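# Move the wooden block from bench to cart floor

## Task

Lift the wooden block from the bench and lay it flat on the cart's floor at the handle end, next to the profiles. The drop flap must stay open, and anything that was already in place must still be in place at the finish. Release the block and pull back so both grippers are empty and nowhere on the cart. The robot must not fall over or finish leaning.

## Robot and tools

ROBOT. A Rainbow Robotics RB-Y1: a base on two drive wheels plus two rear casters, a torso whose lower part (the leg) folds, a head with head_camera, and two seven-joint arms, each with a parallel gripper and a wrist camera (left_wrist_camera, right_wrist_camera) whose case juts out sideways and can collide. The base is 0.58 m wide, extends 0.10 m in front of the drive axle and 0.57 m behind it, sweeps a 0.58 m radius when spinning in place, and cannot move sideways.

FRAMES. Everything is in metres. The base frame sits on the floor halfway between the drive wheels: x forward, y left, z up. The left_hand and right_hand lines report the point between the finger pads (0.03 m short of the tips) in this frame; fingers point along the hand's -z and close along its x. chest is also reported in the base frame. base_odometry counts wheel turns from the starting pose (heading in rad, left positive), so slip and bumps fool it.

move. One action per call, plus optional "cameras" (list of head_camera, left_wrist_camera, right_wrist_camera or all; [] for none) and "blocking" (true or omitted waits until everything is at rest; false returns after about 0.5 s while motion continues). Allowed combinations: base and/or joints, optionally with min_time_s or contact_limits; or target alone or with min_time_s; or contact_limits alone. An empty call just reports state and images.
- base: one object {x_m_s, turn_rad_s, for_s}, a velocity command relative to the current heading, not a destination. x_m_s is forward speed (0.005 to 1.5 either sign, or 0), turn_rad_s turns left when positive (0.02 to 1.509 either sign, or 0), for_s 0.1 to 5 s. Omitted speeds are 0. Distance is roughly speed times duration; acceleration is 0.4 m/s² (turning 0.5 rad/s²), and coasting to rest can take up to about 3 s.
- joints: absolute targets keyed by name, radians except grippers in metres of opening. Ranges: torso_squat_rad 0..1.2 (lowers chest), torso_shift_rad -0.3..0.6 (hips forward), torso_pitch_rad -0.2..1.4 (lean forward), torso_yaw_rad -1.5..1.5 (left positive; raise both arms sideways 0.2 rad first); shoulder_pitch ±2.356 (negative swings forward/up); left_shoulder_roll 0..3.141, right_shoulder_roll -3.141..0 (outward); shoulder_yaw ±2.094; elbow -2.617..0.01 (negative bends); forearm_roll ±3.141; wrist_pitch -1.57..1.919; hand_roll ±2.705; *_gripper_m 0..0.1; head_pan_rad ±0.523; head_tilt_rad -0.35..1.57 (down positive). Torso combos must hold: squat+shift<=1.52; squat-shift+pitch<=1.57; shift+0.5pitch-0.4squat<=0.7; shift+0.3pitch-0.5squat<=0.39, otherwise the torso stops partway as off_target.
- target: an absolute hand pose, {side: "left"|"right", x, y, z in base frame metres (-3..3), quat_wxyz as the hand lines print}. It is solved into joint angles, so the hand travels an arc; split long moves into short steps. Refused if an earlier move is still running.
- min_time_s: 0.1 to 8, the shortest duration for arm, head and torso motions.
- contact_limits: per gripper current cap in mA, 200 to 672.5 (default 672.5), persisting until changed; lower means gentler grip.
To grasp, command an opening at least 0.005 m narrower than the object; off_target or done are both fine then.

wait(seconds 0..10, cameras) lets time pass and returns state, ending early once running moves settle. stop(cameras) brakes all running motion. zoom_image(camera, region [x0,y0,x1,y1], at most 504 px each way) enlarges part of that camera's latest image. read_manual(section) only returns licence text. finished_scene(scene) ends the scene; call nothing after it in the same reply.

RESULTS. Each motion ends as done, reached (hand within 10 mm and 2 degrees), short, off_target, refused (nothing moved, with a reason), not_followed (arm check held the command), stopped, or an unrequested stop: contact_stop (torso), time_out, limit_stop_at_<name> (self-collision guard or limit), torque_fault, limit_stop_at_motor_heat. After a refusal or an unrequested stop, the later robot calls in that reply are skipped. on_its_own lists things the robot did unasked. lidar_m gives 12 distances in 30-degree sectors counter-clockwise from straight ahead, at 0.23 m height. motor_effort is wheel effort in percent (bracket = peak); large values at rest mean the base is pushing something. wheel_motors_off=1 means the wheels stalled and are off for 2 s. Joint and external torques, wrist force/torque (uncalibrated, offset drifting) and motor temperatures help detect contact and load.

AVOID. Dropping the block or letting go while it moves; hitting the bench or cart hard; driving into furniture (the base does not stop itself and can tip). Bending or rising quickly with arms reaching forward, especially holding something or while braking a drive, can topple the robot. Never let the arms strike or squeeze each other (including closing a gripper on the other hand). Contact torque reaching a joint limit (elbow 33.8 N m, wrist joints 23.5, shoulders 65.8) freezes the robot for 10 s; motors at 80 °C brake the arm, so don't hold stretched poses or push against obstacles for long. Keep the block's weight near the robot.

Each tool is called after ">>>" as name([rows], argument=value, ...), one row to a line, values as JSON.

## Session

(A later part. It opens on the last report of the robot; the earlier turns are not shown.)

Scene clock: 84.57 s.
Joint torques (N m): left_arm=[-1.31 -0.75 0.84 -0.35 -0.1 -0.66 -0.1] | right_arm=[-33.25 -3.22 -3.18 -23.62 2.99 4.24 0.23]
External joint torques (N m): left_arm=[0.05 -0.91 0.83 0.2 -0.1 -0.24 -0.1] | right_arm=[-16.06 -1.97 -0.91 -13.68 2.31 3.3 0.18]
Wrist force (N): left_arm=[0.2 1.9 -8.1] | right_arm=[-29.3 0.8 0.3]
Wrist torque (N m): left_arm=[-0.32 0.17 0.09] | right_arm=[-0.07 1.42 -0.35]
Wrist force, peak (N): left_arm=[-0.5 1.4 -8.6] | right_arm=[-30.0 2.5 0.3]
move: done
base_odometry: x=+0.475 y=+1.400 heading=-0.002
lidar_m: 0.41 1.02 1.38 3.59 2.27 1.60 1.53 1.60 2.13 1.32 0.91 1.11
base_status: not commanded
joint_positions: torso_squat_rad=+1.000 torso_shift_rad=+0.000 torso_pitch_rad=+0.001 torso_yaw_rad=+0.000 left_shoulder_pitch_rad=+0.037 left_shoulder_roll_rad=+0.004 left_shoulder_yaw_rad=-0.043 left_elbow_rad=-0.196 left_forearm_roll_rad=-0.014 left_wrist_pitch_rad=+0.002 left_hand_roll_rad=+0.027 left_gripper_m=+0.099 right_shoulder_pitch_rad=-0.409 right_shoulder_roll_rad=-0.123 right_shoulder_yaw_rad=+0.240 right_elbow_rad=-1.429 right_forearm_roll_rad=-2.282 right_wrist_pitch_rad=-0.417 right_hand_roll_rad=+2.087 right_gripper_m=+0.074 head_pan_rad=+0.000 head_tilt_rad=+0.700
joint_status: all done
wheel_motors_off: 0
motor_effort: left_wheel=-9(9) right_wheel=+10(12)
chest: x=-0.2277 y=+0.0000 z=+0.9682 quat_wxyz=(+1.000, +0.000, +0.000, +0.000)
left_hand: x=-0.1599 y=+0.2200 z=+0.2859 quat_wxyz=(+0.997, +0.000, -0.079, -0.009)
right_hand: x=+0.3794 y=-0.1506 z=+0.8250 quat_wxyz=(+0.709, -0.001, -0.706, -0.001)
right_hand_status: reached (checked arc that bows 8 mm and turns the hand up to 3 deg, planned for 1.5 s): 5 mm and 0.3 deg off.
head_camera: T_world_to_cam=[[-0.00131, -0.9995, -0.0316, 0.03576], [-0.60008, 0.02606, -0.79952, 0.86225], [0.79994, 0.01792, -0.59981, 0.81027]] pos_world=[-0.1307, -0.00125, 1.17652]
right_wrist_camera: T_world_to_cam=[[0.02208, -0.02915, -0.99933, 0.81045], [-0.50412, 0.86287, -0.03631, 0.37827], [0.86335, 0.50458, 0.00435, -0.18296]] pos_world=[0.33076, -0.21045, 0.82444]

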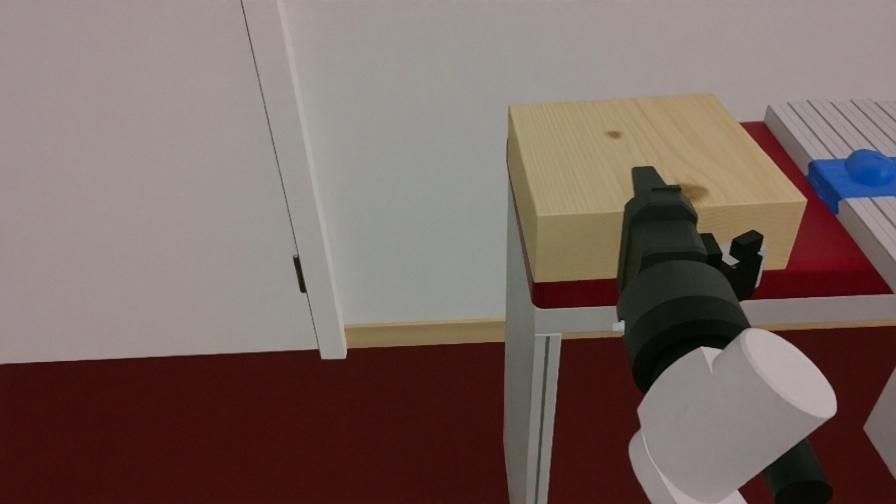

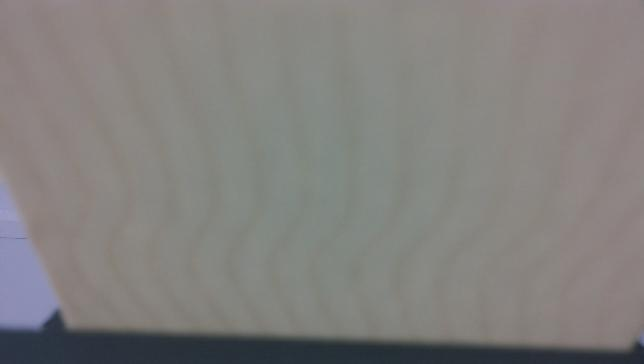

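>>> move(target={"side":"right","x":0.36,"y":-0.18,"z":0.93,"quat_wxyz":[0.7071,0,-0.7071,0]}, min_time_s=1.5)

>>> move(base={"x_m_s":-0.3,"for_s":1.08})

>>> move(base={"turn_rad_s":-0.7,"for_s":2.243})

>>> move(base={"x_m_s":0.5,"for_s":3.5})

>>> move(base={"turn_rad_s":0.7,"for_s":2.243}, cameras=["head_camera"])

Scene clock: 101.40 s.
Joint torques (N m): left_arm=[-1.3 -0.78 0.65 -0.39 -0.09 -0.68 0.01] | right_arm=[-33.03 -7.03 -8.41 -20.67 4.03 6.54 0.2]
External joint torques (N m): left_arm=[0.05 -0.93 0.63 0.15 -0.09 -0.26 0.02] | right_arm=[-15.88 -2.87 -3.43 -12.17 3.18 5.14 0.15]
Wrist force (N): left_arm=[-0.3 0.7 -7.9] | right_arm=[-28.1 1.4 0.2]
Wrist torque (N m): left_arm=[-0.25 0.11 0.13] | right_arm=[-0.19 1.53 -0.38]
Wrist force, peak (N): left_arm=[-0.5 1.8 -8.6] | right_arm=[-30.5 2.4 0.6]
move: done
base_odometry: x=+0.475 y=+1.400 heading=-0.002
lidar_m: 0.41 1.01 1.40 3.57 2.27 1.60 1.52 1.61 2.12 1.32 0.91 1.10
base_status: not commanded
joint_positions: torso_squat_rad=+1.000 torso_shift_rad=+0.000 torso_pitch_rad=+0.001 torso_yaw_rad=+0.000 left_shoulder_pitch_rad=+0.037 left_shoulder_roll_rad=+0.004 left_shoulder_yaw_rad=-0.043 left_elbow_rad=-0.196 left_forearm_roll_rad=-0.014 left_wrist_pitch_rad=+0.002 left_hand_roll_rad=+0.027 left_gripper_m=+0.099 right_shoulder_pitch_rad=-0.459 right_shoulder_roll_rad=-0.351 right_shoulder_yaw_rad=+0.278 right_elbow_rad=-1.804 right_forearm_roll_rad=-2.774 right_wrist_pitch_rad=-0.749 right_hand_roll_rad=+2.389 right_gripper_m=+0.074 head_pan_rad=+0.000 head_tilt_rad=+0.700
joint_status: all done
wheel_motors_off: 0
motor_effort: left_wheel=-9(9) right_wheel=+11(11)
chest: x=-0.2277 y=+0.0000 z=+0.9682 quat_wxyz=(+1.000, +0.000, +0.000, +0.000)
left_hand: x=-0.1599 y=+0.2200 z=+0.2859 quat_wxyz=(+0.997, +0.000, -0.079, -0.009)
right_hand: x=+0.3599 y=-0.1807 z=+0.9261 quat_wxyz=(+0.710, -0.001, -0.705, -0.001)
right_hand_status: reached (checked arc that bows 16 mm and turns the hand up to 3 deg, planned for 1.5 s): 4 mm and 0.4 deg off.
pictures: none

Scene clock: 103.63 s.
Joint torques (N m): left_arm=[-1.74 -0.87 0.71 -0.56 -0.14 -0.71 -0.07] | right_arm=[-31.73 -6.73 -9.08 -20.39 4.11 6.43 0.33]
External joint torques (N m): left_arm=[-0.39 -1.03 0.7 -0.02 -0.15 -0.29 -0.06] | right_arm=[-14.57 -2.57 -4.09 -11.89 3.26 5.03 0.28]
Wrist force (N): left_arm=[-0.2 1.5 -7.4] | right_arm=[-29.3 2.2 0.2]
Wrist torque (N m): left_arm=[-0.32 0.14 0.10] | right_arm=[0.05 1.59 -0.37]
Wrist force, peak (N): left_arm=[-0.6 2.0 -8.5] | right_arm=[-30.3 0.8 0.0]
move: done
base_odometry: x=+0.155 y=+1.400 heading=-0.003
lidar_m: 0.73 1.35 1.79 4.21 1.80 1.28 1.21 1.25 1.68 2.57 1.12 1.13
base_status: done (sent for 1.07 of 1.07 s)
joint_positions: torso_squat_rad=+1.000 torso_shift_rad=+0.000 torso_pitch_rad=+0.001 torso_yaw_rad=+0.000 left_shoulder_pitch_rad=+0.037 left_shoulder_roll_rad=+0.004 left_shoulder_yaw_rad=-0.043 left_elbow_rad=-0.196 left_forearm_roll_rad=-0.014 left_wrist_pitch_rad=+0.002 left_hand_roll_rad=+0.027 left_gripper_m=+0.099 right_shoulder_pitch_rad=-0.459 right_shoulder_roll_rad=-0.351 right_shoulder_yaw_rad=+0.278 right_elbow_rad=-1.804 right_forearm_roll_rad=-2.774 right_wrist_pitch_rad=-0.749 right_hand_roll_rad=+2.389 right_gripper_m=+0.074 head_pan_rad=+0.000 head_tilt_rad=+0.700
joint_status: not commanded
wheel_motors_off: 0
motor_effort: left_wheel=-15(27) right_wheel=+15(52)
chest: x=-0.2276 y=+0.0000 z=+0.9682 quat_wxyz=(+1.000, +0.000, +0.000, +0.000)
left_hand: x=-0.1600 y=+0.2201 z=+0.2859 quat_wxyz=(+0.997, +0.000, -0.079, -0.009)
right_hand: x=+0.3599 y=-0.1806 z=+0.9262 quat_wxyz=(+0.710, -0.001, -0.705, -0.001)
pictures: none

Scene clock: 107.60 s.
Joint torques (N m): left_arm=[-1.88 -0.72 0.63 -0.61 -0.18 -0.68 -0.04] | right_arm=[-31.61 -6.79 -9.37 -20.55 4.26 6.53 0.22]
External joint torques (N m): left_arm=[-0.53 -0.87 0.61 -0.06 -0.19 -0.26 -0.03] | right_arm=[-14.46 -2.64 -4.38 -12.05 3.41 5.13 0.17]
Wrist force (N): left_arm=[0.0 1.8 -7.3] | right_arm=[-29.4 2.1 0.8]
Wrist torque (N m): left_arm=[-0.35 0.14 0.08] | right_arm=[-0.04 1.49 -0.37]
Wrist force, peak (N): left_arm=[-0.1 1.2 -8.5] | right_arm=[-29.4 2.1 0.8]
move: done
base_odometry: x=+0.155 y=+1.400 heading=-1.566
lidar_m: 2.59 1.10 1.15 0.75 1.35 1.80 4.20 1.82 1.28 1.22 1.25 1.65
base_status: done (sent for 2.23 of 2.23 s)
joint_positions: torso_squat_rad=+1.000 torso_shift_rad=+0.000 torso_pitch_rad=+0.001 torso_yaw_rad=+0.000 left_shoulder_pitch_rad=+0.037 left_shoulder_roll_rad=+0.004 left_shoulder_yaw_rad=-0.043 left_elbow_rad=-0.196 left_forearm_roll_rad=-0.014 left_wrist_pitch_rad=+0.002 left_hand_roll_rad=+0.027 left_gripper_m=+0.099 right_shoulder_pitch_rad=-0.459 right_shoulder_roll_rad=-0.351 right_shoulder_yaw_rad=+0.279 right_elbow_rad=-1.804 right_forearm_roll_rad=-2.774 right_wrist_pitch_rad=-0.749 right_hand_roll_rad=+2.389 right_gripper_m=+0.074 head_pan_rad=+0.000 head_tilt_rad=+0.700
joint_status: not commanded
wheel_motors_off: 0
motor_effort: left_wheel=+17(52) right_wheel=+6(52)
chest: x=-0.2276 y=+0.0000 z=+0.9682 quat_wxyz=(+1.000, +0.000, +0.000, +0.000)
left_hand: x=-0.1600 y=+0.2201 z=+0.2859 quat_wxyz=(+0.997, +0.000, -0.079, -0.009)
right_hand: x=+0.3599 y=-0.1806 z=+0.9262 quat_wxyz=(+0.710, -0.001, -0.705, -0.001)
pictures: none

Scene clock: 112.40 s.
Joint torques (N m): left_arm=[-0.82 -0.84 0.45 -0.42 -0.14 -0.63 0.03] | right_arm=[-31.84 -6.75 -9.71 -20.44 4.12 6.5 0.13]
External joint torques (N m): left_arm=[0.53 -1 0.44 0.12 -0.15 -0.21 0.04] | right_arm=[-14.69 -2.59 -4.72 -11.92 3.27 5.1 0.08]
Wrist force (N): left_arm=[-0.4 1.3 -7.9] | right_arm=[-29.7 1.9 0.5]
Wrist torque (N m): left_arm=[-0.29 0.07 0.07] | right_arm=[-0.07 1.50 -0.38]
Wrist force, peak (N): left_arm=[-0.4 1.3 -8.5] | right_arm=[-30.5 1.4 1.5]
move: done
base_odometry: x=+0.163 y=-0.350 heading=-1.566
lidar_m: 3.88 0.94 0.67 0.62 0.65 1.20 4.87 1.71 1.21 1.15 1.17 1.57
base_status: done (sent for 3.5 of 3.5 s)
joint_positions: torso_squat_rad=+1.000 torso_shift_rad=+0.000 torso_pitch_rad=+0.001 torso_yaw_rad=+0.000 left_shoulder_pitch_rad=+0.037 left_shoulder_roll_rad=+0.004 left_shoulder_yaw_rad=-0.043 left_elbow_rad=-0.196 left_forearm_roll_rad=-0.014 left_wrist_pitch_rad=+0.002 left_hand_roll_rad=+0.027 left_gripper_m=+0.099 right_shoulder_pitch_rad=-0.459 right_shoulder_roll_rad=-0.351 right_shoulder_yaw_rad=+0.279 right_elbow_rad=-1.804 right_forearm_roll_rad=-2.774 right_wrist_pitch_rad=-0.749 right_hand_roll_rad=+2.389 right_gripper_m=+0.074 head_pan_rad=+0.000 head_tilt_rad=+0.700
joint_status: not commanded
wheel_motors_off: 0
motor_effort: left_wheel=+2(54) right_wheel=+0(46)
chest: x=-0.2275 y=+0.0000 z=+0.9682 quat_wxyz=(+1.000, +0.000, +0.001, +0.000)
left_hand: x=-0.1599 y=+0.2200 z=+0.2860 quat_wxyz=(+0.997, +0.000, -0.079, -0.009)
right_hand: x=+0.3601 y=-0.1806 z=+0.9261 quat_wxyz=(+0.710, -0.001, -0.705, -0.001)
pictures: none

Scene clock: 116.37 s.
Joint torques (N m): left_arm=[-1.06 -0.73 0.59 -0.32 -0.11 -0.63 -0.01] | right_arm=[-31.69 -6.39 -9.78 -20.55 4.09 6.51 0.34]
External joint torques (N m): left_arm=[0.29 -0.9 0.58 0.23 -0.12 -0.21 -0.01] | right_arm=[-14.53 -2.24 -4.8 -12.05 3.23 5.11 0.29]
Wrist force (N): left_arm=[0.1 1.4 -7.8] | right_arm=[-28.4 0.6 0.1]
Wrist torque (N m): left_arm=[-0.32 0.16 0.06] | right_arm=[-0.19 1.56 -0.38]
Wrist force, peak (N): left_arm=[-0.3 1.2 -8.6] | right_arm=[-29.7 1.3 -0.2]
move: done
base_odometry: x=+0.163 y=-0.350 heading=-0.003
lidar_m: 0.63 0.65 1.19 4.91 1.69 1.20 1.13 1.19 1.59 3.96 0.93 0.67
base_status: done (sent for 2.23 of 2.23 s)
joint_positions: torso_squat_rad=+1.000 torso_shift_rad=+0.000 torso_pitch_rad=+0.001 torso_yaw_rad=+0.000 left_shoulder_pitch_rad=+0.037 left_shoulder_roll_rad=+0.004 left_shoulder_yaw_rad=-0.043 left_elbow_rad=-0.196 left_forearm_roll_rad=-0.014 left_wrist_pitch_rad=+0.002 left_hand_roll_rad=+0.027 left_gripper_m=+0.099 right_shoulder_pitch_rad=-0.459 right_shoulder_roll_rad=-0.351 right_shoulder_yaw_rad=+0.279 right_elbow_rad=-1.804 right_forearm_roll_rad=-2.774 right_wrist_pitch_rad=-0.749 right_hand_roll_rad=+2.389 right_gripper_m=+0.074 head_pan_rad=+0.000 head_tilt_rad=+0.700
joint_status: not commanded
wheel_motors_off: 0
motor_effort: left_wheel=+3(44) right_wheel=+18(40)
chest: x=-0.2275 y=+0.0000 z=+0.9682 quat_wxyz=(+1.000, +0.000, +0.001, +0.000)
left_hand: x=-0.1599 y=+0.2200 z=+0.2860 quat_wxyz=(+0.997, +0.000, -0.079, -0.009)
right_hand: x=+0.3600 y=-0.1806 z=+0.9261 quat_wxyz=(+0.710, -0.001, -0.705, -0.001)
head_camera: T_world_to_cam=[[-0.00138, -0.9995, -0.03168, 0.03574], [-0.60037, 0.02616, -0.7993, 0.86208], [0.79973, 0.01792, -0.6001, 0.81042]] pos_world=[-0.13051, -0.00135, 1.17652]

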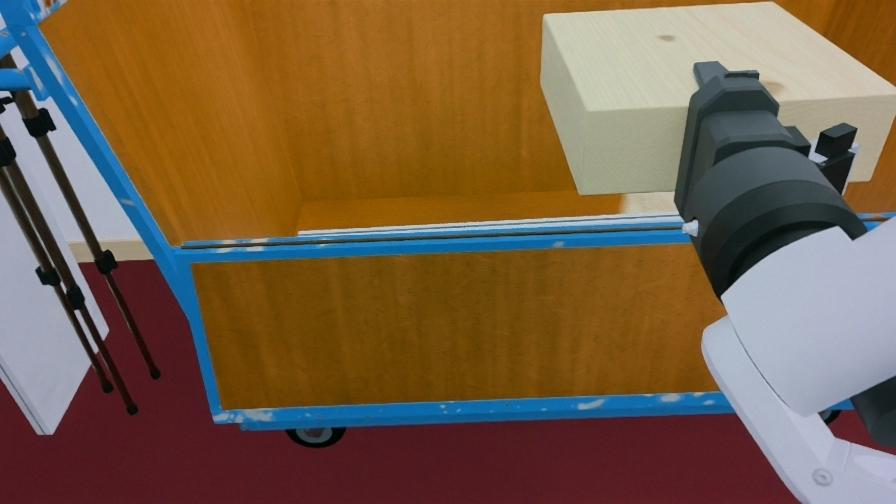

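>>> move(joints={"left_shoulder_roll_rad":0.35})

>>> move(joints={"torso_yaw_rad":0.9,"torso_squat_rad":1.15}, min_time_s=2.5)

>>> move(target={"side":"right","x":0.24,"y":0.15,"z":0.95,"quat_wxyz":[0.5,-0.5,-0.5,0.5]}, min_time_s=2.5, cameras=["head_camera"])

Scene clock: 121.90 s.
Joint torques (N m): left_arm=[-1.04 7.86 1.55 -0.16 -0.03 -0.64 0.02] | right_arm=[-31.64 -6.31 -9.61 -20.66 4.18 6.46 0.2]
External joint torques (N m): left_arm=[0.25 -2.16 0.68 0.17 -0.07 -0.29 0.02] | right_arm=[-14.48 -2.16 -4.63 -12.16 3.32 5.06 0.15]
Wrist force (N): left_arm=[0.4 -0.4 -8.0] | right_arm=[-29.0 1.5 0.7]
Wrist torque (N m): left_arm=[-0.21 0.20 0.09] | right_arm=[-0.16 1.49 -0.37]
Wrist force, peak (N): left_arm=[-0.8 1.8 -8.9] | right_arm=[-29.5 1.5 0.6]
move: done
base_odometry: x=+0.163 y=-0.350 heading=-0.003
lidar_m: 0.63 0.65 1.19 4.89 1.69 1.20 1.13 1.19 1.58 3.96 0.94 0.67
base_status: not commanded
joint_positions: torso_squat_rad=+1.000 torso_shift_rad=+0.000 torso_pitch_rad=+0.001 torso_yaw_rad=+0.000 left_shoulder_pitch_rad=+0.037 left_shoulder_roll_rad=+0.350 left_shoulder_yaw_rad=-0.043 left_elbow_rad=-0.196 left_forearm_roll_rad=-0.014 left_wrist_pitch_rad=+0.002 left_hand_roll_rad=+0.027 left_gripper_m=+0.099 right_shoulder_pitch_rad=-0.459 right_shoulder_roll_rad=-0.351 right_shoulder_yaw_rad=+0.279 right_elbow_rad=-1.804 right_forearm_roll_rad=-2.774 right_wrist_pitch_rad=-0.749 right_hand_roll_rad=+2.389 right_gripper_m=+0.074 head_pan_rad=+0.000 head_tilt_rad=+0.700
joint_status: all done
wheel_motors_off: 0
motor_effort: left_wheel=+2(4) right_wheel=+19(21)
chest: x=-0.2275 y=+0.0000 z=+0.9682 quat_wxyz=(+1.000, +0.000, +0.001, +0.000)
left_hand: x=-0.1616 y=+0.4779 z=+0.3308 quat_wxyz=(+0.982, +0.171, -0.074, -0.028)
right_hand: x=+0.3600 y=-0.1806 z=+0.9261 quat_wxyz=(+0.710, -0.001, -0.705, -0.001)
pictures: none

Scene clock: 124.70 s.
Joint torques (N m): left_arm=[-1.49 7.41 1.59 -0.23 -0.09 -0.64 -0.1] | right_arm=[-31.91 -6.02 -9.6 -20.57 4.25 6.41 0.3]
External joint torques (N m): left_arm=[-0.2 -2.58 0.71 0.1 -0.13 -0.28 -0.09] | right_arm=[-14.76 -1.87 -4.61 -12.08 3.4 5.01 0.25]
Wrist force (N): left_arm=[-0.4 -0.6 -7.6] | right_arm=[-29.4 1.2 0.8]
Wrist torque (N m): left_arm=[-0.17 0.11 0.12] | right_arm=[-0.09 1.44 -0.39]
Wrist force, peak (N): left_arm=[-0.5 -1.0 -8.2] | right_arm=[-29.3 3.3 0.1]
move: done
base_odometry: x=+0.163 y=-0.350 heading=-0.003
lidar_m: 0.63 0.65 1.20 4.91 1.70 1.20 1.13 1.19 1.59 3.97 0.94 0.66
base_status: not commanded
joint_positions: torso_squat_rad=+1.150 torso_shift_rad=+0.000 torso_pitch_rad=+0.001 torso_yaw_rad=+0.900 left_shoulder_pitch_rad=+0.037 left_shoulder_roll_rad=+0.350 left_shoulder_yaw_rad=-0.043 left_elbow_rad=-0.196 left_forearm_roll_rad=-0.014 left_wrist_pitch_rad=+0.002 left_hand_roll_rad=+0.027 left_gripper_m=+0.099 right_shoulder_pitch_rad=-0.459 right_shoulder_roll_rad=-0.351 right_shoulder_yaw_rad=+0.279 right_elbow_rad=-1.804 right_forearm_roll_rad=-2.774 right_wrist_pitch_rad=-0.749 right_hand_roll_rad=+2.389 right_gripper_m=+0.074 head_pan_rad=+0.000 head_tilt_rad=+0.700
joint_status: all done
wheel_motors_off: 0
motor_effort: left_wheel=+3(3) right_wheel=+20(24)
chest: x=-0.2277 y=+0.0002 z=+0.8759 quat_wxyz=(+0.900, +0.000, +0.000, +0.435)
left_hand: x=-0.5611 y=+0.3490 z=+0.2385 quat_wxyz=(+0.897, +0.186, +0.008, +0.402)
right_hand: x=+0.2790 y=+0.3482 z=+0.8340 quat_wxyz=(+0.639, +0.306, -0.635, +0.308)
pictures: none

Scene clock: 127.53 s.
Joint torques (N m): left_arm=[-2.04 7.73 1.5 -0.18 -0.11 -0.59 0.01] | right_arm=[-22.4 -13.77 -15.93 -1.13 8.26 -2.76 0.08]
External joint torques (N m): left_arm=[-0.75 -2.26 0.62 0.15 -0.15 -0.24 0.01] | right_arm=[-11.7 -4.92 -7.93 0.19 6.46 -2.19 0.08]
Wrist force (N): left_arm=[0.4 -0.7 -7.5] | right_arm=[-3.7 26.8 7.7]
Wrist torque (N m): left_arm=[-0.17 0.18 0.08] | right_arm=[1.44 0.10 -0.20]
Wrist force, peak (N): left_arm=[-0.8 -0.7 -8.1] | right_arm=[-31.7 1.1 0.6]
move: short
base_odometry: x=+0.163 y=-0.350 heading=-0.003
lidar_m: 0.63 0.65 1.20 4.91 1.69 1.19 1.14 1.19 1.59 3.96 0.93 0.66
base_status: not commanded
joint_positions: torso_squat_rad=+1.150 torso_shift_rad=+0.000 torso_pitch_rad=+0.001 torso_yaw_rad=+0.900 left_shoulder_pitch_rad=+0.037 left_shoulder_roll_rad=+0.350 left_shoulder_yaw_rad=-0.043 left_elbow_rad=-0.196 left_forearm_roll_rad=-0.014 left_wrist_pitch_rad=+0.002 left_hand_roll_rad=+0.027 left_gripper_m=+0.099 right_shoulder_pitch_rad=-0.968 right_shoulder_roll_rad=-1.560 right_shoulder_yaw_rad=+1.300 right_elbow_rad=-2.617 right_forearm_roll_rad=-2.598 right_wrist_pitch_rad=-1.569 right_hand_roll_rad=+2.705 right_gripper_m=+0.074 head_pan_rad=+0.000 head_tilt_rad=+0.700
joint_status: all done
wheel_motors_off: 0
motor_effort: left_wheel=+2(3) right_wheel=+19(23)
chest: x=-0.2277 y=+0.0002 z=+0.8759 quat_wxyz=(+0.900, +0.000, +0.000, +0.435)
left_hand: x=-0.5611 y=+0.3490 z=+0.2386 quat_wxyz=(+0.897, +0.186, +0.008, +0.402)
right_hand: x=+0.2410 y=+0.1502 z=+0.9474 quat_wxyz=(+0.271, -0.265, -0.741, +0.554)
right_hand_status: short (checked arc that bows 85 mm and turns the hand up to 86 deg, as near as the solve gets, planned for 2.5 s): 3 mm and 47.4 deg off. The place is met; only the turn is off.
head_camera: T_world_to_cam=[[0.78207, -0.62237, -0.03195, 0.21158], [-0.39372, -0.45372, -0.79945, 0.83557], [0.48306, 0.63781, -0.59988, 0.68274]] pos_world=[-0.16629, 0.07534, 1.08432]

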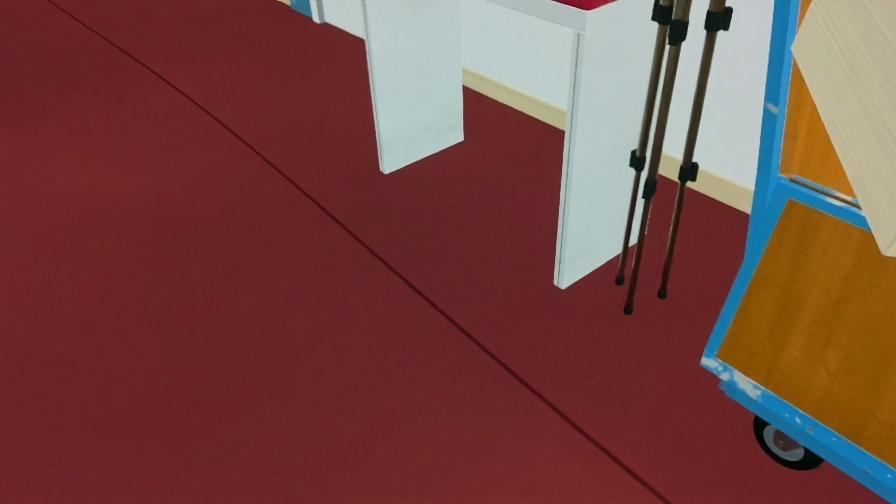

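>>> move(target={"side":"right","x":0.30,"y":0.22,"z":0.88,"quat_wxyz":[0.5,0.5,-0.5,0.5]}, min_time_s=3, cameras=["head_camera"])

Scene clock: 132.20 s.
Joint torques (N m): left_arm=[-1.6 7.57 1.72 -0.2 -0.02 -0.6 0.01] | right_arm=[-24.71 -15.03 -23.21 -7.67 -2.88 -3.13 -0.03]
External joint torques (N m): left_arm=[-0.31 -2.42 0.84 0.13 -0.05 -0.25 0.01] | right_arm=[-11.86 -0.12 -12.25 -4.15 -2.39 -2.46 -0.08]
Wrist force (N): left_arm=[0.6 -0.4 -7.4] | right_arm=[-28.9 0.7 0.3]
Wrist torque (N m): left_arm=[-0.22 0.21 0.06] | right_arm=[-0.15 1.48 -0.11]
Wrist force, peak (N): left_arm=[-0.1 -0.4 -8.3] | right_arm=[-29.2 5.7 1.1]
move: done
base_odometry: x=+0.163 y=-0.350 heading=-0.003
lidar_m: 0.63 0.66 1.19 4.91 1.68 1.19 1.13 1.18 1.58 3.95 0.94 0.67
base_status: not commanded
joint_positions: torso_squat_rad=+1.150 torso_shift_rad=+0.000 torso_pitch_rad=+0.001 torso_yaw_rad=+0.900 left_shoulder_pitch_rad=+0.037 left_shoulder_roll_rad=+0.350 left_shoulder_yaw_rad=-0.043 left_elbow_rad=-0.196 left_forearm_roll_rad=-0.014 left_wrist_pitch_rad=+0.002 left_hand_roll_rad=+0.027 left_gripper_m=+0.099 right_shoulder_pitch_rad=-0.195 right_shoulder_roll_rad=-1.197 right_shoulder_yaw_rad=+0.150 right_elbow_rad=-1.784 right_forearm_roll_rad=-2.460 right_wrist_pitch_rad=+0.363 right_hand_roll_rad=+1.212 right_gripper_m=+0.074 head_pan_rad=+0.000 head_tilt_rad=+0.700
joint_status: all done
wheel_motors_off: 0
motor_effort: left_wheel=+2(3) right_wheel=+20(22)
chest: x=-0.2277 y=+0.0002 z=+0.8759 quat_wxyz=(+0.900, +0.000, +0.000, +0.435)
left_hand: x=-0.5611 y=+0.3490 z=+0.2386 quat_wxyz=(+0.897, +0.186, +0.008, +0.402)
right_hand: x=+0.2996 y=+0.2193 z=+0.8770 quat_wxyz=(+0.505, +0.497, -0.499, +0.499)
right_hand_status: reached (checked arc that bows 95 mm and turns the hand up to 99 deg, planned for 3.0 s): 3 mm and 0.7 deg off.
head_camera: T_world_to_cam=[[0.7821, -0.62234, -0.0319, 0.21153], [-0.39367, -0.45376, -0.79945, 0.83559], [0.48306, 0.63781, -0.59988, 0.68274]] pos_world=[-0.16629, 0.07534, 1.08432]

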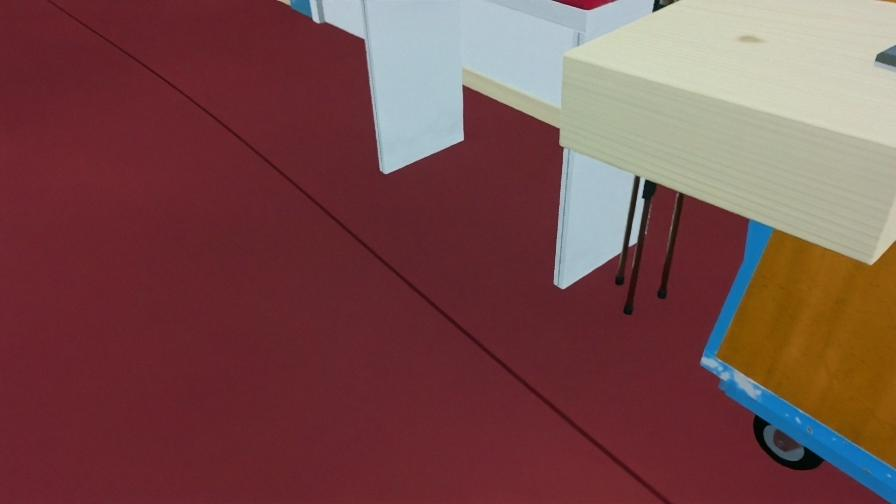

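>>> move(base={"x_m_s":-0.3,"for_s":1.0}, joints={"torso_pitch_rad":0.3,"torso_shift_rad":0.15}, min_time_s=2)

>>> move(target={"side":"right","x":0.34,"y":0.12,"z":0.84,"quat_wxyz":[0.5,0.5,-0.5,0.5]}, min_time_s=2)

>>> move(joints={"torso_pitch_rad":0.55,"torso_shift_rad":0.2,"head_pan_rad":-0.523,"head_tilt_rad":0.6}, min_time_s=2)

>>> move(target={"side":"right","x":0.34,"y":0.12,"z":0.84,"quat_wxyz":[0.5,0.5,-0.5,0.5]}, min_time_s=2, cameras=["head_camera"])

Scene clock: 138.00 s.
Joint torques (N m): left_arm=[3.27 13.07 2.44 2 -0.01 -0.28 0.1] | right_arm=[-23.84 -13.03 -19.65 -13.96 -3.25 -0.49 0.04]
External joint torques (N m): left_arm=[-0.96 -2.79 1.04 0.19 -0.07 -0.36 0.09] | right_arm=[-12.38 -0.27 -10.21 -8.01 -2.68 -0.39 -0.01]
Wrist force (N): left_arm=[1.4 -2.2 -7.3] | right_arm=[-27.6 -7.6 0.4]
Wrist torque (N m): left_arm=[-0.07 0.19 0.07] | right_arm=[-0.60 1.47 -0.10]
Wrist force, peak (N): left_arm=[0.4 -1.1 -8.1] | right_arm=[-28.5 -8.1 0.1]
move: done
base_odometry: x=-0.137 y=-0.349 heading=-0.002
lidar_m: 0.93 0.96 1.97 3.83 1.23 0.89 0.84 0.86 1.18 2.94 2.51 0.97
base_status: done (sent for 1 of 1 s)
joint_positions: torso_squat_rad=+1.150 torso_shift_rad=+0.150 torso_pitch_rad=+0.301 torso_yaw_rad=+0.900 left_shoulder_pitch_rad=+0.037 left_shoulder_roll_rad=+0.350 left_shoulder_yaw_rad=-0.043 left_elbow_rad=-0.196 left_forearm_roll_rad=-0.014 left_wrist_pitch_rad=+0.002 left_hand_roll_rad=+0.027 left_gripper_m=+0.099 right_shoulder_pitch_rad=-0.195 right_shoulder_roll_rad=-1.197 right_shoulder_yaw_rad=+0.150 right_elbow_rad=-1.783 right_forearm_roll_rad=-2.460 right_wrist_pitch_rad=+0.363 right_hand_roll_rad=+1.212 right_gripper_m=+0.074 head_pan_rad=+0.000 head_tilt_rad=+0.700
joint_status: all done
wheel_motors_off: 0
motor_effort: left_wheel=+10(36) right_wheel=-10(37)
chest: x=-0.0935 y=+0.0002 z=+0.8588 quat_wxyz=(+0.890, +0.065, +0.135, +0.430)
left_hand: x=-0.6003 y=+0.3490 z=+0.3485 quat_wxyz=(+0.885, +0.244, +0.142, +0.369)
right_hand: x=+0.4111 y=+0.2191 z=+0.7037 quat_wxyz=(+0.574, +0.566, -0.418, +0.419)
pictures: none

Scene clock: 140.33 s.
Joint torques (N m): left_arm=[3.38 13.1 2.39 1.93 -0.06 -0.23 0.01] | right_arm=[-12.27 -9.14 -17.66 -5.55 -1.69 -4.97 -0.2]
External joint torques (N m): left_arm=[-0.85 -2.75 0.99 0.11 -0.12 -0.31 0] | right_arm=[-8.3 -0.08 -8.74 -2.94 -1.43 -3.93 -0.25]
Wrist force (N): left_arm=[1.0 -2.1 -7.0] | right_arm=[-28.1 0.9 0.8]
Wrist torque (N m): left_arm=[-0.10 0.19 0.06] | right_arm=[-0.03 1.53 -0.10]
Wrist force, peak (N): left_arm=[1.3 -2.2 -7.6] | right_arm=[-29.7 -6.1 0.9]
move: done
base_odometry: x=-0.137 y=-0.349 heading=-0.002
lidar_m: 0.93 0.97 1.95 3.82 1.24 0.88 0.83 0.89 1.16 2.94 2.52 0.97
base_status: not commanded
joint_positions: torso_squat_rad=+1.150 torso_shift_rad=+0.150 torso_pitch_rad=+0.301 torso_yaw_rad=+0.900 left_shoulder_pitch_rad=+0.037 left_shoulder_roll_rad=+0.350 left_shoulder_yaw_rad=-0.043 left_elbow_rad=-0.196 left_forearm_roll_rad=-0.014 left_wrist_pitch_rad=+0.002 left_hand_roll_rad=+0.027 left_gripper_m=+0.099 right_shoulder_pitch_rad=+0.629 right_shoulder_roll_rad=-1.352 right_shoulder_yaw_rad=-0.776 right_elbow_rad=-2.396 right_forearm_roll_rad=-2.347 right_wrist_pitch_rad=+0.280 right_hand_roll_rad=+1.002 right_gripper_m=+0.074 head_pan_rad=+0.000 head_tilt_rad=+0.700
joint_status: all done
wheel_motors_off: 0
motor_effort: left_wheel=+11(12) right_wheel=-9(13)
chest: x=-0.0935 y=+0.0002 z=+0.8588 quat_wxyz=(+0.890, +0.065, +0.135, +0.430)
left_hand: x=-0.6003 y=+0.3490 z=+0.3485 quat_wxyz=(+0.885, +0.244, +0.142, +0.369)
right_hand: x=+0.3396 y=+0.1207 z=+0.8383 quat_wxyz=(+0.498, +0.503, -0.499, +0.500)
right_hand_status: reached (checked arc that bows 44 mm and turns the hand up to 18 deg, planned for 2.0 s): 2 mm and 0.5 deg off.
pictures: none

Scene clock: 142.63 s.
Joint torques (N m): left_arm=[7.77 16.8 2.63 3.6 -0.01 0.2 0] | right_arm=[-11.52 -7.53 -16.25 -10.83 -2.11 -3.06 -0.12]
External joint torques (N m): left_arm=[-0.78 -2.87 0.89 0.12 -0.07 -0.23 -0.03] | right_arm=[-8.38 -0.12 -8.12 -5.96 -1.76 -2.47 -0.17]
Wrist force (N): left_arm=[1.8 -2.7 -5.9] | right_arm=[-28.4 -6.1 0.4]
Wrist torque (N m): left_arm=[-0.03 0.21 0.06] | right_arm=[-0.49 1.43 -0.07]
Wrist force, peak (N): left_arm=[2.0 -2.6 -7.5] | right_arm=[-28.9 -5.2 0.8]
move: done
base_odometry: x=-0.137 y=-0.349 heading=-0.002
lidar_m: 0.92 0.97 1.95 3.82 1.23 0.88 0.83 0.88 1.17 2.94 2.51 0.98
base_status: not commanded
joint_positions: torso_squat_rad=+1.150 torso_shift_rad=+0.200 torso_pitch_rad=+0.551 torso_yaw_rad=+0.900 left_shoulder_pitch_rad=+0.037 left_shoulder_roll_rad=+0.350 left_shoulder_yaw_rad=-0.043 left_elbow_rad=-0.196 left_forearm_roll_rad=-0.014 left_wrist_pitch_rad=+0.002 left_hand_roll_rad=+0.027 left_gripper_m=+0.099 right_shoulder_pitch_rad=+0.629 right_shoulder_roll_rad=-1.352 right_shoulder_yaw_rad=-0.776 right_elbow_rad=-2.395 right_forearm_roll_rad=-2.347 right_wrist_pitch_rad=+0.279 right_hand_roll_rad=+1.002 right_gripper_m=+0.074 head_pan_rad=-0.523 head_tilt_rad=+0.600
joint_status: all done
wheel_motors_off: 0
motor_effort: left_wheel=+11(12) right_wheel=-10(13)
chest: x=-0.0091 y=+0.0002 z=+0.8244 quat_wxyz=(+0.867, +0.118, +0.245, +0.419)
left_hand: x=-0.6265 y=+0.3490 z=+0.4553 quat_wxyz=(+0.861, +0.288, +0.251, +0.336)
right_hand: x=+0.4058 y=+0.1206 z=+0.6973 quat_wxyz=(+0.556, +0.561, -0.433, +0.434)
pictures: none

Scene clock: 144.97 s.
Joint torques (N m): left_arm=[7.6 16.89 2.62 3.64 -0.06 0.38 0.02] | right_arm=[-10.38 -3.44 -15.04 4.1 -0.41 -8.67 0.03]
External joint torques (N m): left_arm=[-0.95 -2.78 0.89 0.15 -0.12 -0.06 0] | right_arm=[-7.24 -0.43 -7.65 2.68 -0.48 -6.82 -0.02]
Wrist force (N): left_arm=[1.9 -3.3 -5.8] | right_arm=[-28.0 0.9 -0.1]
Wrist torque (N m): left_arm=[-0.01 0.21 0.03] | right_arm=[-0.09 1.46 -0.08]
Wrist force, peak (N): left_arm=[2.7 -3.1 -6.5] | right_arm=[-29.9 -5.7 -0.4]
move: short
base_odometry: x=-0.137 y=-0.349 heading=-0.002
lidar_m: 0.93 0.97 1.95 3.83 1.23 0.87 0.84 0.89 1.18 2.95 2.53 0.97
base_status: not commanded
joint_positions: torso_squat_rad=+1.150 torso_shift_rad=+0.200 torso_pitch_rad=+0.551 torso_yaw_rad=+0.900 left_shoulder_pitch_rad=+0.037 left_shoulder_roll_rad=+0.350 left_shoulder_yaw_rad=-0.043 left_elbow_rad=-0.196 left_forearm_roll_rad=-0.014 left_wrist_pitch_rad=+0.002 left_hand_roll_rad=+0.027 left_gripper_m=+0.099 right_shoulder_pitch_rad=+1.016 right_shoulder_roll_rad=-1.536 right_shoulder_yaw_rad=-1.710 right_elbow_rad=-2.618 right_forearm_roll_rad=-2.030 right_wrist_pitch_rad=+0.348 right_hand_roll_rad=+0.256 right_gripper_m=+0.074 head_pan_rad=-0.523 head_tilt_rad=+0.600
joint_status: all done
wheel_motors_off: 0
motor_effort: left_wheel=+10(11) right_wheel=-11(13)
chest: x=-0.0091 y=+0.0002 z=+0.8244 quat_wxyz=(+0.867, +0.118, +0.245, +0.419)
left_hand: x=-0.6265 y=+0.3490 z=+0.4554 quat_wxyz=(+0.861, +0.288, +0.251, +0.336)
right_hand: x=+0.3403 y=+0.1202 z=+0.8387 quat_wxyz=(+0.475, +0.524, -0.456, +0.540)
right_hand_status: short (checked arc that bows 32 mm and turns the hand up to 16 deg, as near as the solve gets, planned for 2.0 s): 1 mm and 7.9 deg off. The place is met; only the turn is off.
head_camera: T_world_to_cam=[[0.29851, -0.92869, -0.22007, 0.20063], [-0.86544, -0.16618, -0.47265, 0.61421], [0.40237, 0.33154, -0.85333, 0.73902]] pos_world=[0.17431, 0.04338, 0.96509]

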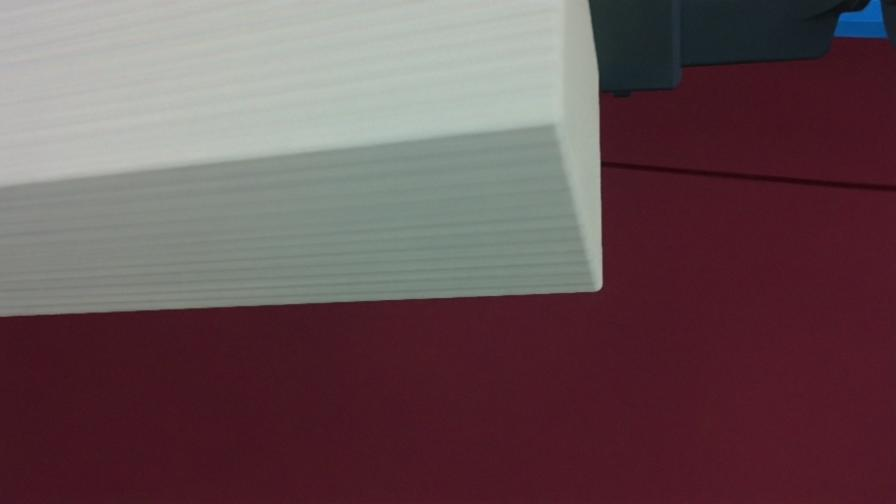

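>>> move(target={"side":"right","x":0.40,"y":0.09,"z":0.80,"quat_wxyz":[0.5,0.5,-0.5,0.5]}, min_time_s=2)

>>> move(base={"x_m_s":0.25,"for_s":2.5}, joints={"head_tilt_rad":0.2,"head_pan_rad":-0.45}, cameras=["head_camera","right_wrist_camera"])

Scene clock: 149.60 s.
Joint torques (N m): left_arm=[7.65 17.14 2.72 3.64 -0.04 0.29 -0.02] | right_arm=[-11.92 -3.82 -12.97 -1.49 -2.3 -7.03 0.16]
External joint torques (N m): left_arm=[-0.91 -2.53 0.99 0.16 -0.1 -0.14 -0.04] | right_arm=[-10.32 1.37 -5.03 -0.38 -2.05 -5.52 0.11]
Wrist force (N): left_arm=[2.1 -2.4 -5.8] | right_arm=[-28.3 0.1 0.3]
Wrist torque (N m): left_arm=[-0.07 0.26 0.07] | right_arm=[-0.03 1.55 -0.31]
Wrist force, peak (N): left_arm=[2.2 -3.5 -7.4] | right_arm=[-29.6 0.7 -0.8]
move: done
base_odometry: x=-0.137 y=-0.349 heading=-0.002
lidar_m: 0.92 0.96 1.95 3.83 1.24 0.87 0.84 0.89 1.17 2.95 2.52 0.98
base_status: not commanded
joint_positions: torso_squat_rad=+1.150 torso_shift_rad=+0.200 torso_pitch_rad=+0.551 torso_yaw_rad=+0.900 left_shoulder_pitch_rad=+0.037 left_shoulder_roll_rad=+0.350 left_shoulder_yaw_rad=-0.043 left_elbow_rad=-0.196 left_forearm_roll_rad=-0.014 left_wrist_pitch_rad=+0.002 left_hand_roll_rad=+0.027 left_gripper_m=+0.099 right_shoulder_pitch_rad=+0.843 right_shoulder_roll_rad=-1.342 right_shoulder_yaw_rad=-1.396 right_elbow_rad=-2.530 right_forearm_roll_rad=-2.195 right_wrist_pitch_rad=+0.392 right_hand_roll_rad=+0.667 right_gripper_m=+0.074 head_pan_rad=-0.523 head_tilt_rad=+0.600
joint_status: all done
wheel_motors_off: 0
motor_effort: left_wheel=+11(11) right_wheel=-11(14)
chest: x=-0.0091 y=+0.0002 z=+0.8244 quat_wxyz=(+0.867, +0.118, +0.245, +0.419)
left_hand: x=-0.6265 y=+0.3490 z=+0.4554 quat_wxyz=(+0.861, +0.288, +0.251, +0.336)
right_hand: x=+0.3996 y=+0.0902 z=+0.7987 quat_wxyz=(+0.502, +0.500, -0.498, +0.501)
right_hand_status: reached (checked arc that bows 8 mm and turns the hand up to 8 deg, planned for 2.0 s): 1 mm and 0.3 deg off.
pictures: none

Scene clock: 153.07 s.
Joint torques (N m): left_arm=[7.96 17.04 2.68 3.57 0 0.25 -0.04] | right_arm=[-11.48 -4.12 -13.49 -2.15 -2.03 -6.98 0.2]
External joint torques (N m): left_arm=[-0.59 -2.63 0.94 0.08 -0.06 -0.18 -0.07] | right_arm=[-9.88 1.07 -5.56 -1.03 -1.79 -5.48 0.15]
Wrist force (N): left_arm=[2.2 -2.7 -6.1] | right_arm=[-29.3 0.4 0.4]
Wrist torque (N m): left_arm=[-0.04 0.26 0.05] | right_arm=[-0.10 1.45 -0.28]
Wrist force, peak (N): left_arm=[2.5 -2.8 -6.7] | right_arm=[-30.6 -1.6 -0.1]
move: done
base_odometry: x=+0.488 y=-0.350 heading=-0.002
lidar_m: 0.30 0.31 0.43 1.72 2.17 1.55 1.45 1.51 2.02 4.96 0.45 0.33
base_status: done (sent for 2.5 of 2.5 s)
joint_positions: torso_squat_rad=+1.150 torso_shift_rad=+0.200 torso_pitch_rad=+0.551 torso_yaw_rad=+0.900 left_shoulder_pitch_rad=+0.037 left_shoulder_roll_rad=+0.350 left_shoulder_yaw_rad=-0.043 left_elbow_rad=-0.196 left_forearm_roll_rad=-0.014 left_wrist_pitch_rad=+0.002 left_hand_roll_rad=+0.027 left_gripper_m=+0.099 right_shoulder_pitch_rad=+0.843 right_shoulder_roll_rad=-1.342 right_shoulder_yaw_rad=-1.396 right_elbow_rad=-2.530 right_forearm_roll_rad=-2.195 right_wrist_pitch_rad=+0.392 right_hand_roll_rad=+0.667 right_gripper_m=+0.074 head_pan_rad=-0.450 head_tilt_rad=+0.200
joint_status: all done
wheel_motors_off: 0
motor_effort: left_wheel=+4(33) right_wheel=-6(42)
chest: x=-0.0091 y=+0.0001 z=+0.8244 quat_wxyz=(+0.866, +0.118, +0.245, +0.419)
left_hand: x=-0.6264 y=+0.3490 z=+0.4554 quat_wxyz=(+0.861, +0.288, +0.251, +0.336)
right_hand: x=+0.3997 y=+0.0901 z=+0.7986 quat_wxyz=(+0.502, +0.500, -0.498, +0.500)
head_camera: T_world_to_cam=[[0.36625, -0.89401, -0.25809, 0.23027], [-0.6371, -0.03877, -0.7698, 0.88102], [0.67821, 0.44637, -0.58378, 0.44116]] pos_world=[0.17777, 0.0431, 0.99518]
right_wrist_camera: T_world_to_cam=[[0.02632, 0.02196, -0.99941, 0.78436], [-0.86139, -0.50681, -0.03382, 0.4441], [-0.50726, 0.86178, 0.00558, 0.19285]] pos_world=[0.45973, 0.04166, 0.79784]

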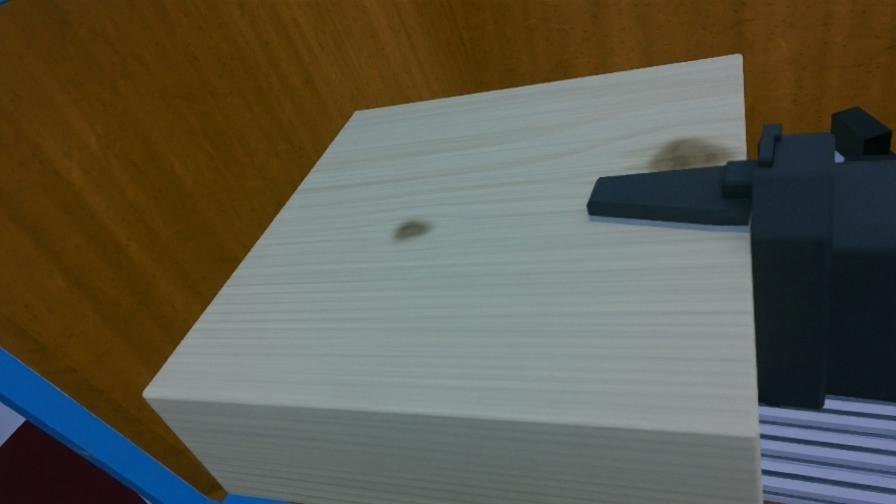

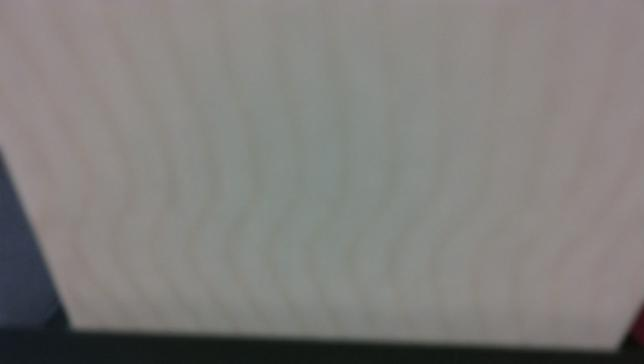

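>>> move(target={"side":"right","x":0.465,"y":0.115,"z":0.70,"quat_wxyz":[0.5,0.5,-0.5,0.5]}, min_time_s=2)

>>> move(target={"side":"right","x":0.465,"y":0.115,"z":0.60,"quat_wxyz":[0.5417,0.4545,-0.4545,0.5417]}, min_time_s=2, cameras=["head_camera"])

Scene clock: 169.90 s.
Joint torques (N m): left_arm=[8.13 17.32 2.61 3.61 -0.03 0.24 -0.01] | right_arm=[-16.15 -12.88 -15.54 -9.52 -3.92 -2.46 0.2]
External joint torques (N m): left_arm=[-0.42 -2.35 0.88 0.12 -0.09 -0.2 -0.03] | right_arm=[-11.42 -2.91 -6.25 -5.17 -3.25 -1.96 0.15]
Wrist force (N): left_arm=[1.7 -3.0 -5.7] | right_arm=[-28.6 1.1 0.2]
Wrist torque (N m): left_arm=[0.02 0.17 0.06] | right_arm=[-0.11 1.50 -0.29]
Wrist force, peak (N): left_arm=[2.3 -3.7 -6.7] | right_arm=[-29.9 0.6 0.2]
move: done
base_odometry: x=+0.488 y=-0.350 heading=-0.002
lidar_m: 0.30 0.31 0.43 1.70 2.14 1.53 1.46 1.53 2.03 4.97 0.46 0.32
base_status: not commanded
joint_positions: torso_squat_rad=+1.150 torso_shift_rad=+0.200 torso_pitch_rad=+0.551 torso_yaw_rad=+0.900 left_shoulder_pitch_rad=+0.037 left_shoulder_roll_rad=+0.350 left_shoulder_yaw_rad=-0.043 left_elbow_rad=-0.196 left_forearm_roll_rad=-0.014 left_wrist_pitch_rad=+0.002 left_hand_roll_rad=+0.027 left_gripper_m=+0.099 right_shoulder_pitch_rad=+0.503 right_shoulder_roll_rad=-1.403 right_shoulder_yaw_rad=-0.782 right_elbow_rad=-2.170 right_forearm_roll_rad=-2.457 right_wrist_pitch_rad=+0.444 right_hand_roll_rad=+1.300 right_gripper_m=+0.074 head_pan_rad=-0.450 head_tilt_rad=+0.200
joint_status: all done
wheel_motors_off: 0
motor_effort: left_wheel=+5(6) right_wheel=-7(8)
chest: x=-0.0091 y=+0.0001 z=+0.8244 quat_wxyz=(+0.866, +0.118, +0.245, +0.419)
left_hand: x=-0.6264 y=+0.3490 z=+0.4554 quat_wxyz=(+0.861, +0.288, +0.251, +0.336)
right_hand: x=+0.4648 y=+0.1148 z=+0.6981 quat_wxyz=(+0.502, +0.499, -0.498, +0.500)
right_hand_status: reached (checked arc that bows 19 mm and turns the hand up to 3 deg, planned for 2.0 s): 2 mm and 0.3 deg off.
pictures: none

Scene clock: 172.23 s.
Joint torques (N m): left_arm=[8.12 16.87 2.96 3.64 0.06 0.15 -0.03] | right_arm=[7.04 -18.93 6.21 -9.57 9.06 8.67 6.32]
External joint torques (N m): left_arm=[-0.4 -2.79 1.22 0.17 -0.01 -0.28 -0.05] | right_arm=[12.07 -8.82 15.52 -4.63 9.69 8.94 6.27]
Wrist force (N): left_arm=[2.4 -2.6 -6.4] | right_arm=[21.4 -25.3 10.5]
Wrist torque (N m): left_arm=[-0.05 0.28 0.10] | right_arm=[-1.88 -3.69 -6.61]
Wrist force, peak (N): left_arm=[2.2 -2.7 -7.0] | right_arm=[22.0 -25.5 11.0]
move: done
base_odometry: x=+0.488 y=-0.350 heading=-0.002
lidar_m: 0.29 0.31 0.43 1.70 2.16 1.53 1.45 1.52 2.03 4.97 0.46 0.32
base_status: not commanded
joint_positions: torso_squat_rad=+1.150 torso_shift_rad=+0.200 torso_pitch_rad=+0.550 torso_yaw_rad=+0.900 left_shoulder_pitch_rad=+0.037 left_shoulder_roll_rad=+0.350 left_shoulder_yaw_rad=-0.043 left_elbow_rad=-0.196 left_forearm_roll_rad=-0.014 left_wrist_pitch_rad=+0.002 left_hand_roll_rad=+0.027 left_gripper_m=+0.099 right_shoulder_pitch_rad=+0.500 right_shoulder_roll_rad=-1.439 right_shoulder_yaw_rad=-0.570 right_elbow_rad=-2.056 right_forearm_roll_rad=-2.423 right_wrist_pitch_rad=+0.414 right_hand_roll_rad=+1.434 right_gripper_m=+0.088 head_pan_rad=-0.450 head_tilt_rad=+0.200
joint_status: all done
wheel_motors_off: 0
motor_effort: left_wheel=-2(6) right_wheel=-5(7)
chest: x=-0.0095 y=-0.0001 z=+0.8246 quat_wxyz=(+0.867, +0.118, +0.244, +0.419)
left_hand: x=-0.6263 y=+0.3492 z=+0.4551 quat_wxyz=(+0.861, +0.288, +0.250, +0.336)
right_hand: x=+0.4672 y=+0.1146 z=+0.6034 quat_wxyz=(+0.543, +0.453, -0.458, +0.539)
right_hand_status: reached (checked arc that bows 6 mm and turns the hand up to 10 deg, planned for 2.0 s): 4 mm and 0.5 deg off.
head_camera: T_world_to_cam=[[0.3663, -0.89399, -0.25808, 0.23013], [-0.63612, -0.03817, -0.77064, 0.88156], [0.6791, 0.44646, -0.58267, 0.44075]] pos_world=[0.17717, 0.04261, 0.99557]

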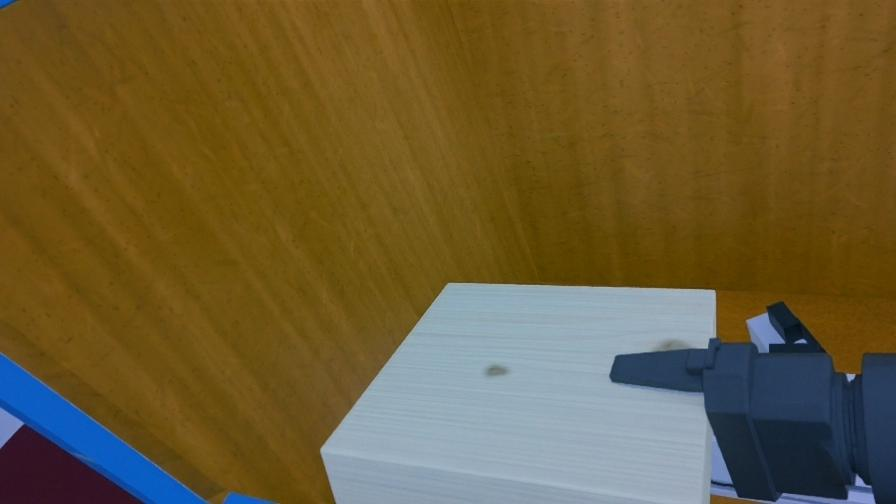

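>>> move(target={"side":"right","x":0.475,"y":0.105,"z":0.68,"quat_wxyz":[0.5,0.5,-0.5,0.5]}, min_time_s=1.5, cameras=["head_camera","right_wrist_camera"])

Scene clock: 175.73 s.
Joint torques (N m): left_arm=[7.91 17.01 2.62 3.66 0 0.22 0.02] | right_arm=[-15.54 -9.66 -17.25 -10.73 -5.36 -1.23 -0.76]
External joint torques (N m): left_arm=[-0.64 -2.66 0.88 0.18 -0.06 -0.22 0] | right_arm=[-10.95 0.93 -7.99 -5.93 -4.53 -0.87 -0.81]
Wrist force (N): left_arm=[3.1 -2.6 -6.0] | right_arm=[-28.2 0.9 0.2]
Wrist torque (N m): left_arm=[-0.09 0.38 0.07] | right_arm=[-0.08 1.74 0.64]
Wrist force, peak (N): left_arm=[2.5 -2.6 -6.9] | right_arm=[22.1 -25.4 11.2]
move: done
base_odometry: x=+0.488 y=-0.350 heading=-0.002
lidar_m: 0.30 0.31 0.43 1.68 2.17 1.53 1.46 1.53 2.02 4.98 0.45 0.32
base_status: not commanded
joint_positions: torso_squat_rad=+1.150 torso_shift_rad=+0.200 torso_pitch_rad=+0.551 torso_yaw_rad=+0.900 left_shoulder_pitch_rad=+0.037 left_shoulder_roll_rad=+0.350 left_shoulder_yaw_rad=-0.043 left_elbow_rad=-0.196 left_forearm_roll_rad=-0.014 left_wrist_pitch_rad=+0.002 left_hand_roll_rad=+0.027 left_gripper_m=+0.099 right_shoulder_pitch_rad=+0.457 right_shoulder_roll_rad=-1.365 right_shoulder_yaw_rad=-0.721 right_elbow_rad=-2.089 right_forearm_roll_rad=-2.510 right_wrist_pitch_rad=+0.520 right_hand_roll_rad=+1.414 right_gripper_m=+0.076 head_pan_rad=-0.450 head_tilt_rad=+0.200
joint_status: all done
wheel_motors_off: 0
on_its_own: right_gripper_m moved -0.012 toward your old target +0.000
motor_effort: left_wheel=+2(4) right_wheel=-3(7)
chest: x=-0.0092 y=+0.0001 z=+0.8244 quat_wxyz=(+0.867, +0.118, +0.245, +0.419)
left_hand: x=-0.6264 y=+0.3490 z=+0.4553 quat_wxyz=(+0.861, +0.288, +0.251, +0.336)
right_hand: x=+0.4749 y=+0.1059 z=+0.6768 quat_wxyz=(+0.501, +0.500, -0.498, +0.501)
right_hand_status: reached (checked arc that bows 4 mm and turns the hand up to 10 deg, planned for 1.5 s): 3 mm and 0.2 deg off.
head_camera: T_world_to_cam=[[0.36626, -0.89402, -0.25805, 0.2302], [-0.6369, -0.03868, -0.76998, 0.88116], [0.67839, 0.44636, -0.58356, 0.44109]] pos_world=[0.17767, 0.043, 0.99528]
right_wrist_camera: T_world_to_cam=[[0.0267, 0.02327, -0.99937, 0.65999], [-0.86065, -0.508, -0.03483, 0.51317], [-0.50849, 0.86104, 0.00647, 0.21807]] pos_world=[0.53493, 0.05756, 0.67604]

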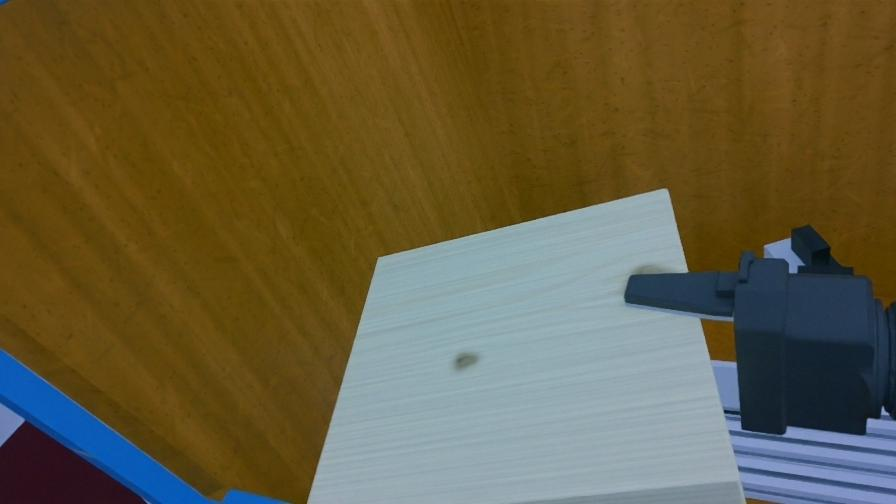

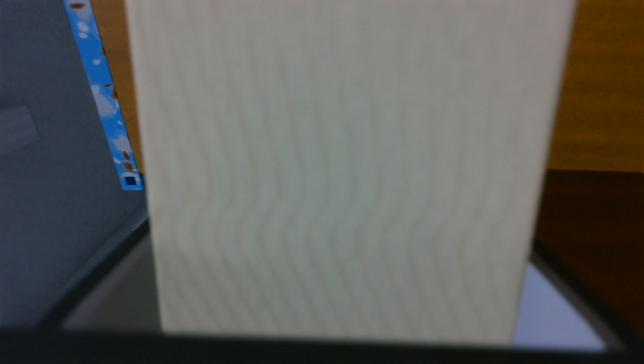

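>>> move(target={"side":"right","x":0.494,"y":0.113,"z":0.70,"quat_wxyz":[0.5572,0.4353,-0.5572,0.4353]}, min_time_s=2, cameras=["head_camera"])

Scene clock: 183.27 s.
Joint torques (N m): left_arm=[7.68 17.1 2.67 3.61 0.02 0.39 0.09] | right_arm=[-13.44 -10.98 -19.01 -10.61 -1.15 -3.17 -0.88]
External joint torques (N m): left_arm=[-0.87 -2.57 0.93 0.13 -0.04 -0.05 0.07] | right_arm=[-9.04 -2.9 -9.63 -6.34 -1.17 -2.57 -0.93]
Wrist force (N): left_arm=[2.3 -2.3 -6.5] | right_arm=[-28.6 1.1 1.0]
Wrist torque (N m): left_arm=[-0.11 0.26 0.08] | right_arm=[-0.12 1.72 0.64]
Wrist force, peak (N): left_arm=[3.0 -2.9 -6.7] | right_arm=[-29.4 1.0 0.6]
move: done
base_odometry: x=+0.488 y=-0.350 heading=-0.002
lidar_m: 0.30 0.30 0.43 1.72 2.16 1.54 1.46 1.52 2.03 4.97 0.47 0.32
base_status: not commanded
joint_positions: torso_squat_rad=+1.150 torso_shift_rad=+0.200 torso_pitch_rad=+0.551 torso_yaw_rad=+0.900 left_shoulder_pitch_rad=+0.037 left_shoulder_roll_rad=+0.350 left_shoulder_yaw_rad=-0.043 left_elbow_rad=-0.196 left_forearm_roll_rad=-0.014 left_wrist_pitch_rad=+0.002 left_hand_roll_rad=+0.027 left_gripper_m=+0.099 right_shoulder_pitch_rad=+0.664 right_shoulder_roll_rad=-1.436 right_shoulder_yaw_rad=-0.828 right_elbow_rad=-2.272 right_forearm_roll_rad=-2.399 right_wrist_pitch_rad=+0.078 right_hand_roll_rad=+1.251 right_gripper_m=+0.076 head_pan_rad=-0.450 head_tilt_rad=+0.200
joint_status: all done
wheel_motors_off: 0
motor_effort: left_wheel=+3(3) right_wheel=-4(6)
chest: x=-0.0092 y=+0.0001 z=+0.8244 quat_wxyz=(+0.867, +0.118, +0.245, +0.419)
left_hand: x=-0.6264 y=+0.3490 z=+0.4553 quat_wxyz=(+0.861, +0.288, +0.251, +0.336)
right_hand: x=+0.4935 y=+0.1133 z=+0.6979 quat_wxyz=(+0.556, +0.438, -0.557, +0.435)
right_hand_status: reached (checked arc that bows 8 mm and turns the hand up to 14 deg, planned for 2.0 s): 2 mm and 0.4 deg off.
head_camera: T_world_to_cam=[[0.36626, -0.89402, -0.25805, 0.23018], [-0.6369, -0.03868, -0.76998, 0.88108], [0.67839, 0.44636, -0.58356, 0.44103]] pos_world=[0.17767, 0.043, 0.99518]

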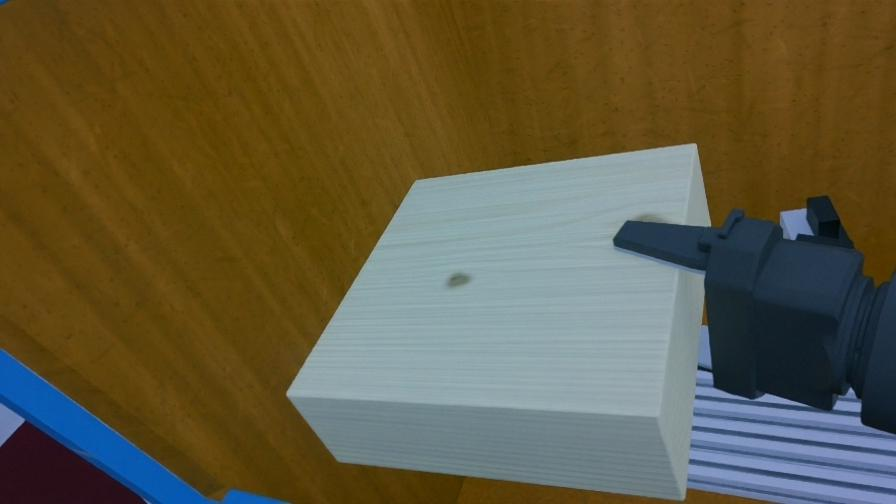

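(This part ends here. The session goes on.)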